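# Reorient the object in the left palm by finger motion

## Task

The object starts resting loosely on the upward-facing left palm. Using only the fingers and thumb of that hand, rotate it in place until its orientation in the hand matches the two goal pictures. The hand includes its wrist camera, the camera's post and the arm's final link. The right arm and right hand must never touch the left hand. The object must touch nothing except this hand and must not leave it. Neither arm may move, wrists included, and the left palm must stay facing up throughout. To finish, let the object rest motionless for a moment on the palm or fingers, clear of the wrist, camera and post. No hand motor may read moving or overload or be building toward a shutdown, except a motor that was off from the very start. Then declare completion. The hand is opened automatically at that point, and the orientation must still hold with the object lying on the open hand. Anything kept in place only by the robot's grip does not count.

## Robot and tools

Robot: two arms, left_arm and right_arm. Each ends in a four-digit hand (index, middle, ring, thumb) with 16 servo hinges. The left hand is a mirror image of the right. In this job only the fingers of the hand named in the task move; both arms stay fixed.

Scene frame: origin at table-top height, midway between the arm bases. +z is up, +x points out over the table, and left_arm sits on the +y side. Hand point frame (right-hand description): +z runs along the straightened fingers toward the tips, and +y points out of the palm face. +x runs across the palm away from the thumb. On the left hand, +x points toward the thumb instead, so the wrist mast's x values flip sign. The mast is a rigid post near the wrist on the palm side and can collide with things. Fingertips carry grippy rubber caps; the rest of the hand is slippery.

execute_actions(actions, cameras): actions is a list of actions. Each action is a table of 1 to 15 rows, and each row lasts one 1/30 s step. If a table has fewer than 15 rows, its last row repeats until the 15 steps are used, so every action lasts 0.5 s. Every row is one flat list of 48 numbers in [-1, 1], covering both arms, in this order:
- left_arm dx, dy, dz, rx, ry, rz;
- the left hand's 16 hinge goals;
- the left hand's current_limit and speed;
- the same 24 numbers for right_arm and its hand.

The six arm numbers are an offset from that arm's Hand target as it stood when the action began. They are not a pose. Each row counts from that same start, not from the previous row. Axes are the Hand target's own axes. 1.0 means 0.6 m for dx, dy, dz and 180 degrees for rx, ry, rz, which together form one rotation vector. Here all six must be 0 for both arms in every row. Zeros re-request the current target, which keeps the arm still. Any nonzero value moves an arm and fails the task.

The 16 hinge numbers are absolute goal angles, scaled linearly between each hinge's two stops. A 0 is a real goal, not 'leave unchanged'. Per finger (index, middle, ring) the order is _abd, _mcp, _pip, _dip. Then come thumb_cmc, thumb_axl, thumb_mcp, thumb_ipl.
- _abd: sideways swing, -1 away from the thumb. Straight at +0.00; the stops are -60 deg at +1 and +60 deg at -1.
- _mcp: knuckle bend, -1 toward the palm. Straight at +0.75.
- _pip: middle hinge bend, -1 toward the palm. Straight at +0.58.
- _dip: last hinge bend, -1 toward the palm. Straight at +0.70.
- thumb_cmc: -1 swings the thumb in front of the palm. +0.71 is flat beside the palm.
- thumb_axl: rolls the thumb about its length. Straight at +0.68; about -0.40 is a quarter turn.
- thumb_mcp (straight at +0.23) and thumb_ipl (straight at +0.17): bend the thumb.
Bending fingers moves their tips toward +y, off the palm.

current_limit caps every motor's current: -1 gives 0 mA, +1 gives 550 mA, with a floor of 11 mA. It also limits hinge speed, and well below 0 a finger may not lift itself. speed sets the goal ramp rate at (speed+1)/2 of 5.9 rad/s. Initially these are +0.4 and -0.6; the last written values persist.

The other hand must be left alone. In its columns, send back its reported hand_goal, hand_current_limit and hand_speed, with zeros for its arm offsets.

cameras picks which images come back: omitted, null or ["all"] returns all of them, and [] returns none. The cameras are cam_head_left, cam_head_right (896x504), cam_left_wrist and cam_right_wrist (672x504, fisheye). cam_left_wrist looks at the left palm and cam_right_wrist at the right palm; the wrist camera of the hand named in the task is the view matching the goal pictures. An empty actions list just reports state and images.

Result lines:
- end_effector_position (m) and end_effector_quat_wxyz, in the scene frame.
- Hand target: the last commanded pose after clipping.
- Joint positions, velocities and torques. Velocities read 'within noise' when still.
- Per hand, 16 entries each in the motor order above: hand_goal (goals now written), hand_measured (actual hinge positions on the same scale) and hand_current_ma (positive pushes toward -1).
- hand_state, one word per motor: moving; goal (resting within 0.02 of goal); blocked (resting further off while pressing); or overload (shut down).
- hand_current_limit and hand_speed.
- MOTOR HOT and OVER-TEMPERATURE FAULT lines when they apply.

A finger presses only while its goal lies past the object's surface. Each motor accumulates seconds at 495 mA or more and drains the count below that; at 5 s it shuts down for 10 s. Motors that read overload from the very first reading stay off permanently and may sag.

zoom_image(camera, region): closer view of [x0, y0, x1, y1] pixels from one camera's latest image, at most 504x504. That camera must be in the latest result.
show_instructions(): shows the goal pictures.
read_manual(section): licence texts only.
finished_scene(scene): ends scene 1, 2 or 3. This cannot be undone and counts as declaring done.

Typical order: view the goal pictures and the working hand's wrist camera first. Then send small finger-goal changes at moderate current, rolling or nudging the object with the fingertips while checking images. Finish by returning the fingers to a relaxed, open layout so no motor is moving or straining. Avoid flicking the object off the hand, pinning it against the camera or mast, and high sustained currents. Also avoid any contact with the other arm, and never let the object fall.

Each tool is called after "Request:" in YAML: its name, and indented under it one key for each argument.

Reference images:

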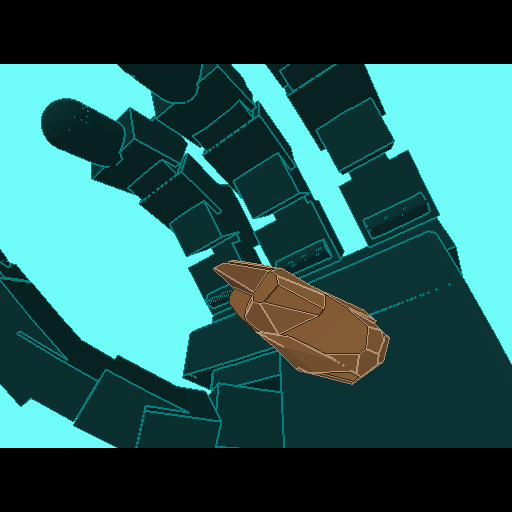

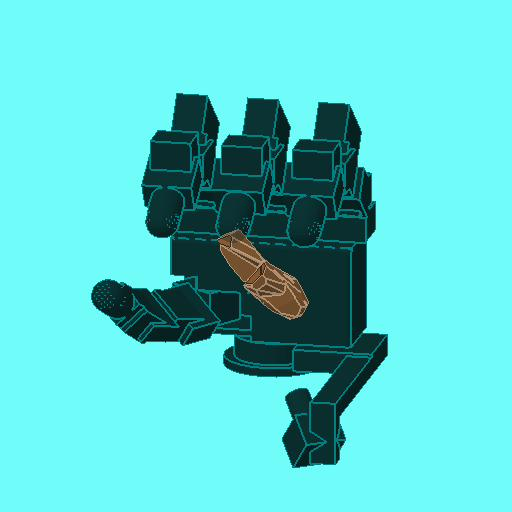

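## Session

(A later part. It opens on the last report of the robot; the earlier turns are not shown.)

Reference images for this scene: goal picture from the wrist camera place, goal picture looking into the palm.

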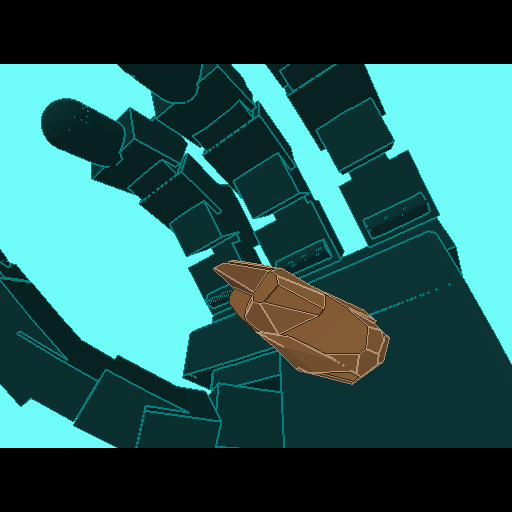

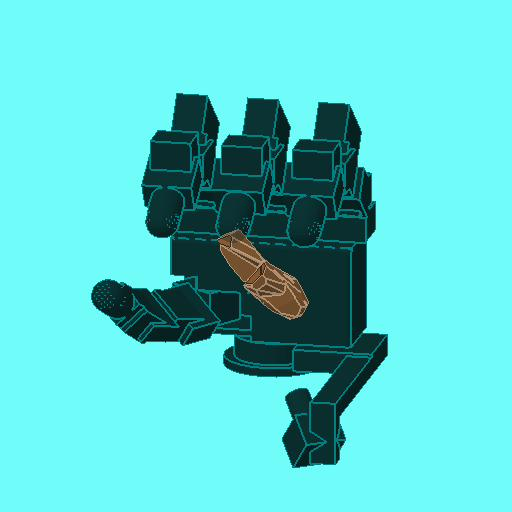

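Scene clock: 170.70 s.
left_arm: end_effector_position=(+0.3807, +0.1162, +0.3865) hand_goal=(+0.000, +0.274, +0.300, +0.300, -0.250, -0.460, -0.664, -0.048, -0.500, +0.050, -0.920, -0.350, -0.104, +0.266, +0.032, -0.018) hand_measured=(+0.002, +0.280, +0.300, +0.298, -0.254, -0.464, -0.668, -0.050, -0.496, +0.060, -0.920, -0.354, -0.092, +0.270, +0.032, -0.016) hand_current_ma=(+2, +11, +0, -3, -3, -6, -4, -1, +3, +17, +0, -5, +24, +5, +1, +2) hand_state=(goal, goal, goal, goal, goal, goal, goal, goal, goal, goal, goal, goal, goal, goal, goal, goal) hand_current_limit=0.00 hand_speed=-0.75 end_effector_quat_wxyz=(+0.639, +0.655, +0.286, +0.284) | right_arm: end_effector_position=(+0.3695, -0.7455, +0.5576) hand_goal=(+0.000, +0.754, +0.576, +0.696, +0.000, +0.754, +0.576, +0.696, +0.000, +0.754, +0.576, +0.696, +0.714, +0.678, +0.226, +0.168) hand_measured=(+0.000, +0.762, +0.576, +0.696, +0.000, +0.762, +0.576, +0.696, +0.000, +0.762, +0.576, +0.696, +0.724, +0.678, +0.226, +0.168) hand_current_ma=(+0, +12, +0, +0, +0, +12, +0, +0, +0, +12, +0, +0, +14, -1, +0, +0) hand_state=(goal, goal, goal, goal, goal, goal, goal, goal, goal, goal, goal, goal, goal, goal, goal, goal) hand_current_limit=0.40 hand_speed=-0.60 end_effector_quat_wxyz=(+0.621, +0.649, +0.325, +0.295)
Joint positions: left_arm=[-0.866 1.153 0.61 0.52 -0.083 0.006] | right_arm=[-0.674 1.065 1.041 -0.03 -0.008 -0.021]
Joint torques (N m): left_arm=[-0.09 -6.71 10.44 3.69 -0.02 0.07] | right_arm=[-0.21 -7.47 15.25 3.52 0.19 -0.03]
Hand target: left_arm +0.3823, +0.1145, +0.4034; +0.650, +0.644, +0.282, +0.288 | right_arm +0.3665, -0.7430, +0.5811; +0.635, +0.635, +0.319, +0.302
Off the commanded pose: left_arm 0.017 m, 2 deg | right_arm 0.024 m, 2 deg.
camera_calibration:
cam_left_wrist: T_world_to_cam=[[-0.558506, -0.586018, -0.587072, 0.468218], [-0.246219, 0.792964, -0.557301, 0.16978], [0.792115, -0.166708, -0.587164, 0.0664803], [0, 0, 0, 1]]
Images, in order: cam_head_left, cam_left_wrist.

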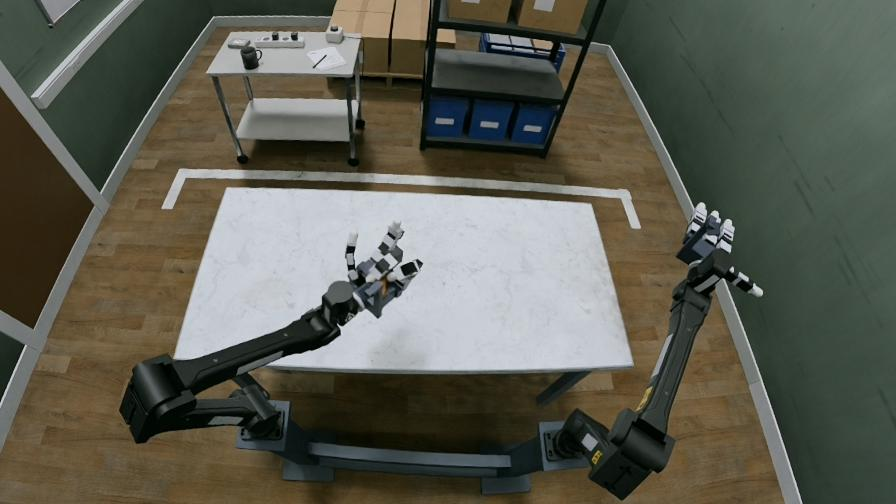

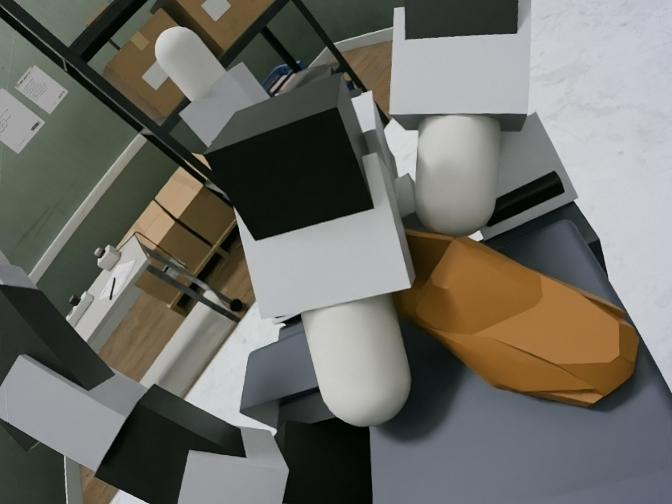

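Request:
execute_actions:
  actions:
    - [[0,0,0,0,0,0,0,0.274,0.3,0.3,-0.25,-0.46,-0.664,-0.049,0.1,0.05,-0.92,-0.35,-0.104,0.266,0.032,-0.018,0,-0.75,0,0,0,0,0,0,0,0.754,0.576,0.696,0,0.754,0.576,0.696,0,0.754,0.576,0.696,0.714,0.678,0.226,0.168,0.4,-0.6]]
    - [[0,0,0,0,0,0,0,0.274,0.3,0.3,-0.25,-0.46,-0.1,-0.049,0.1,0.3,-0.7,-0.35,-0.104,0.266,0.032,-0.018,0,-0.65,0,0,0,0,0,0,0,0.754,0.576,0.696,0,0.754,0.576,0.696,0,0.754,0.576,0.696,0.714,0.678,0.226,0.168,0.4,-0.6]]
    - [[0,0,0,0,0,0,0,0.274,0.3,0.3,0,0.274,0.1,0.2,0.1,0.3,0.1,0.1,-0.104,0.266,0.032,-0.018,0,-0.6,0,0,0,0,0,0,0,0.754,0.576,0.696,0,0.754,0.576,0.696,0,0.754,0.576,0.696,0.714,0.678,0.226,0.168,0.4,-0.6]]
    - [[0,0,0,0,0,0,0,0.274,0.3,0.3,0,0.274,0.3,0.3,0,0.274,0.3,0.3,-0.104,0.266,0.032,-0.018,0,-0.6,0,0,0,0,0,0,0,0.754,0.576,0.696,0,0.754,0.576,0.696,0,0.754,0.576,0.696,0.714,0.678,0.226,0.168,0.4,-0.6]]
  cameras: ["cam_left_wrist","cam_head_left","cam_head_right"]

Request:
zoom_image:
  camera: "cam_head_right"
  region: [345, 240, 405, 300]

Request:
zoom_image:
  camera: "cam_left_wrist"
  region: [168, 0, 672, 504]

Scene clock: 182.30 s.
left_arm: end_effector_position=(+0.3807, +0.1162, +0.3865) hand_goal=(+0.000, +0.274, +0.300, +0.300, +0.000, +0.274, +0.300, +0.300, +0.000, +0.274, +0.300, +0.300, -0.104, +0.266, +0.032, -0.018) hand_measured=(+0.002, +0.280, +0.300, +0.298, -0.002, +0.282, +0.300, +0.298, +0.004, +0.290, +0.300, +0.298, -0.092, +0.270, +0.032, -0.016) hand_current_ma=(+2, +11, +0, -3, -3, +14, +0, -3, +3, +35, -1, -3, +24, +5, +1, +2) hand_state=(goal, goal, goal, goal, goal, goal, goal, goal, goal, goal, goal, goal, goal, goal, goal, goal) hand_current_limit=0.00 hand_speed=-0.60 end_effector_quat_wxyz=(+0.639, +0.655, +0.286, +0.284) | right_arm: end_effector_position=(+0.3695, -0.7455, +0.5576) hand_goal=(+0.000, +0.754, +0.576, +0.696, +0.000, +0.754, +0.576, +0.696, +0.000, +0.754, +0.576, +0.696, +0.714, +0.678, +0.226, +0.168) hand_measured=(+0.000, +0.762, +0.576, +0.696, +0.000, +0.762, +0.576, +0.696, +0.000, +0.762, +0.576, +0.696, +0.724, +0.678, +0.226, +0.168) hand_current_ma=(+0, +12, +0, +0, +0, +12, +0, +0, +0, +12, +0, +0, +14, -1, +0, +0) hand_state=(goal, goal, goal, goal, goal, goal, goal, goal, goal, goal, goal, goal, goal, goal, goal, goal) hand_current_limit=0.40 hand_speed=-0.60 end_effector_quat_wxyz=(+0.621, +0.649, +0.325, +0.295)
Joint positions: left_arm=[-0.866 1.153 0.61 0.52 -0.083 0.006] | right_arm=[-0.674 1.065 1.041 -0.03 -0.008 -0.021]
Joint torques (N m): left_arm=[0.03 -6.77 10.54 3.81 -0.02 0.07] | right_arm=[-0.15 -7.53 15.25 3.55 0.18 -0.04]
Motor temperatures (°C): left_arm=[28 34 47 26 25 24] | right_arm=[28 31 42 29 25 26]
Heat: left arm: hottest elbow 47 °C; right arm: hottest elbow 42 °C.
Hand target: left_arm +0.3823, +0.1145, +0.4034; +0.650, +0.644, +0.282, +0.288 | right_arm +0.3665, -0.7430, +0.5811; +0.635, +0.635, +0.319, +0.302
Off the commanded pose: left_arm 0.017 m, 2 deg | right_arm 0.024 m, 2 deg.
camera_calibration:
cam_left_wrist: T_world_to_cam=[[-0.558506, -0.586018, -0.587072, 0.468218], [-0.246219, 0.792964, -0.557301, 0.16978], [0.792115, -0.166708, -0.587164, 0.0664803], [0, 0, 0, 1]]
Images, in order: cam_head_left, cam_head_right, cam_left_wrist.

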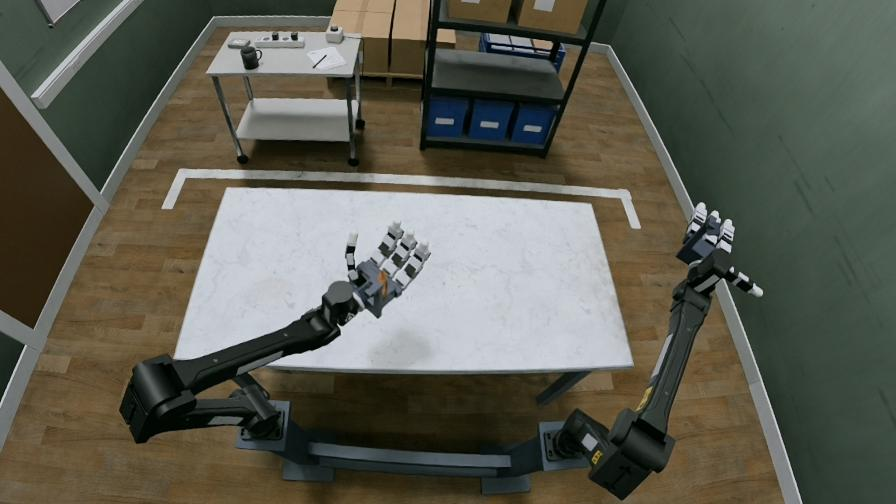

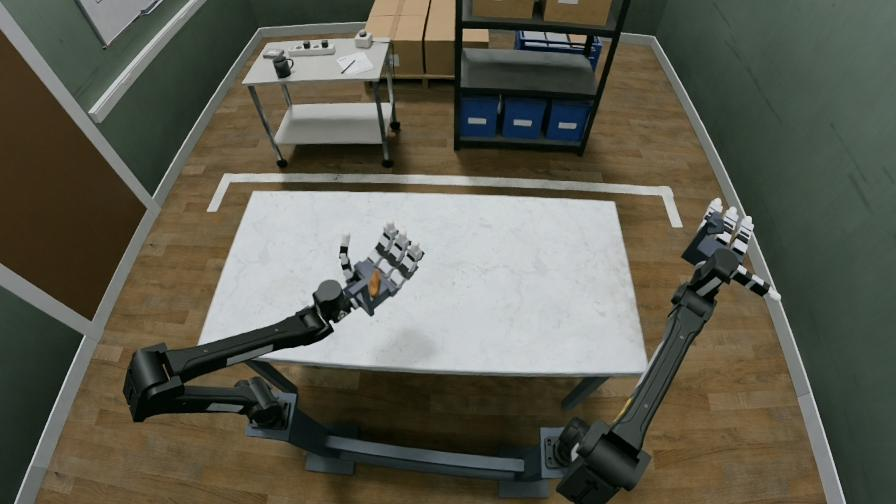

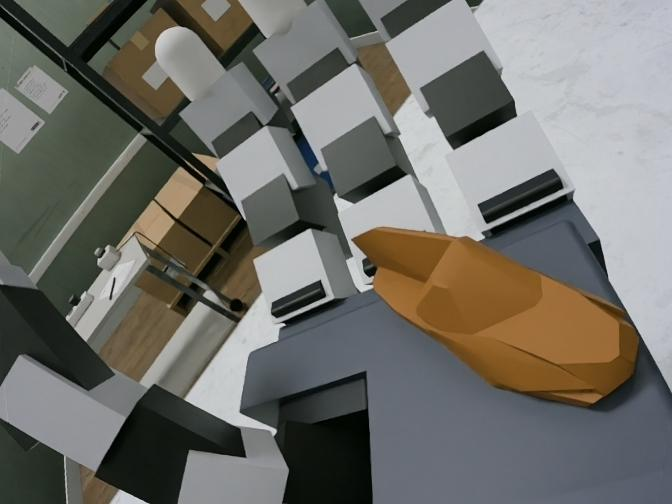

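Scaled by 8.400 from the camera's 896x504 image, which has a finer 1280x720 frame.

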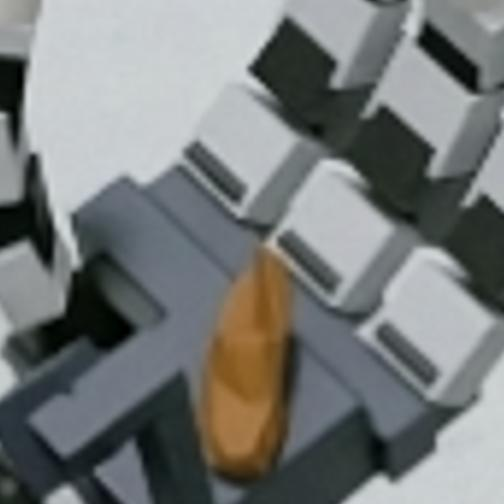

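Scaled by 1.000.

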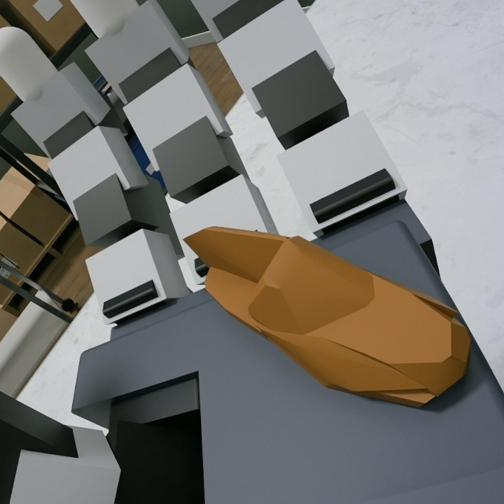

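Request:
finished_scene:
  scene: 2

The scene is finished: the task was done.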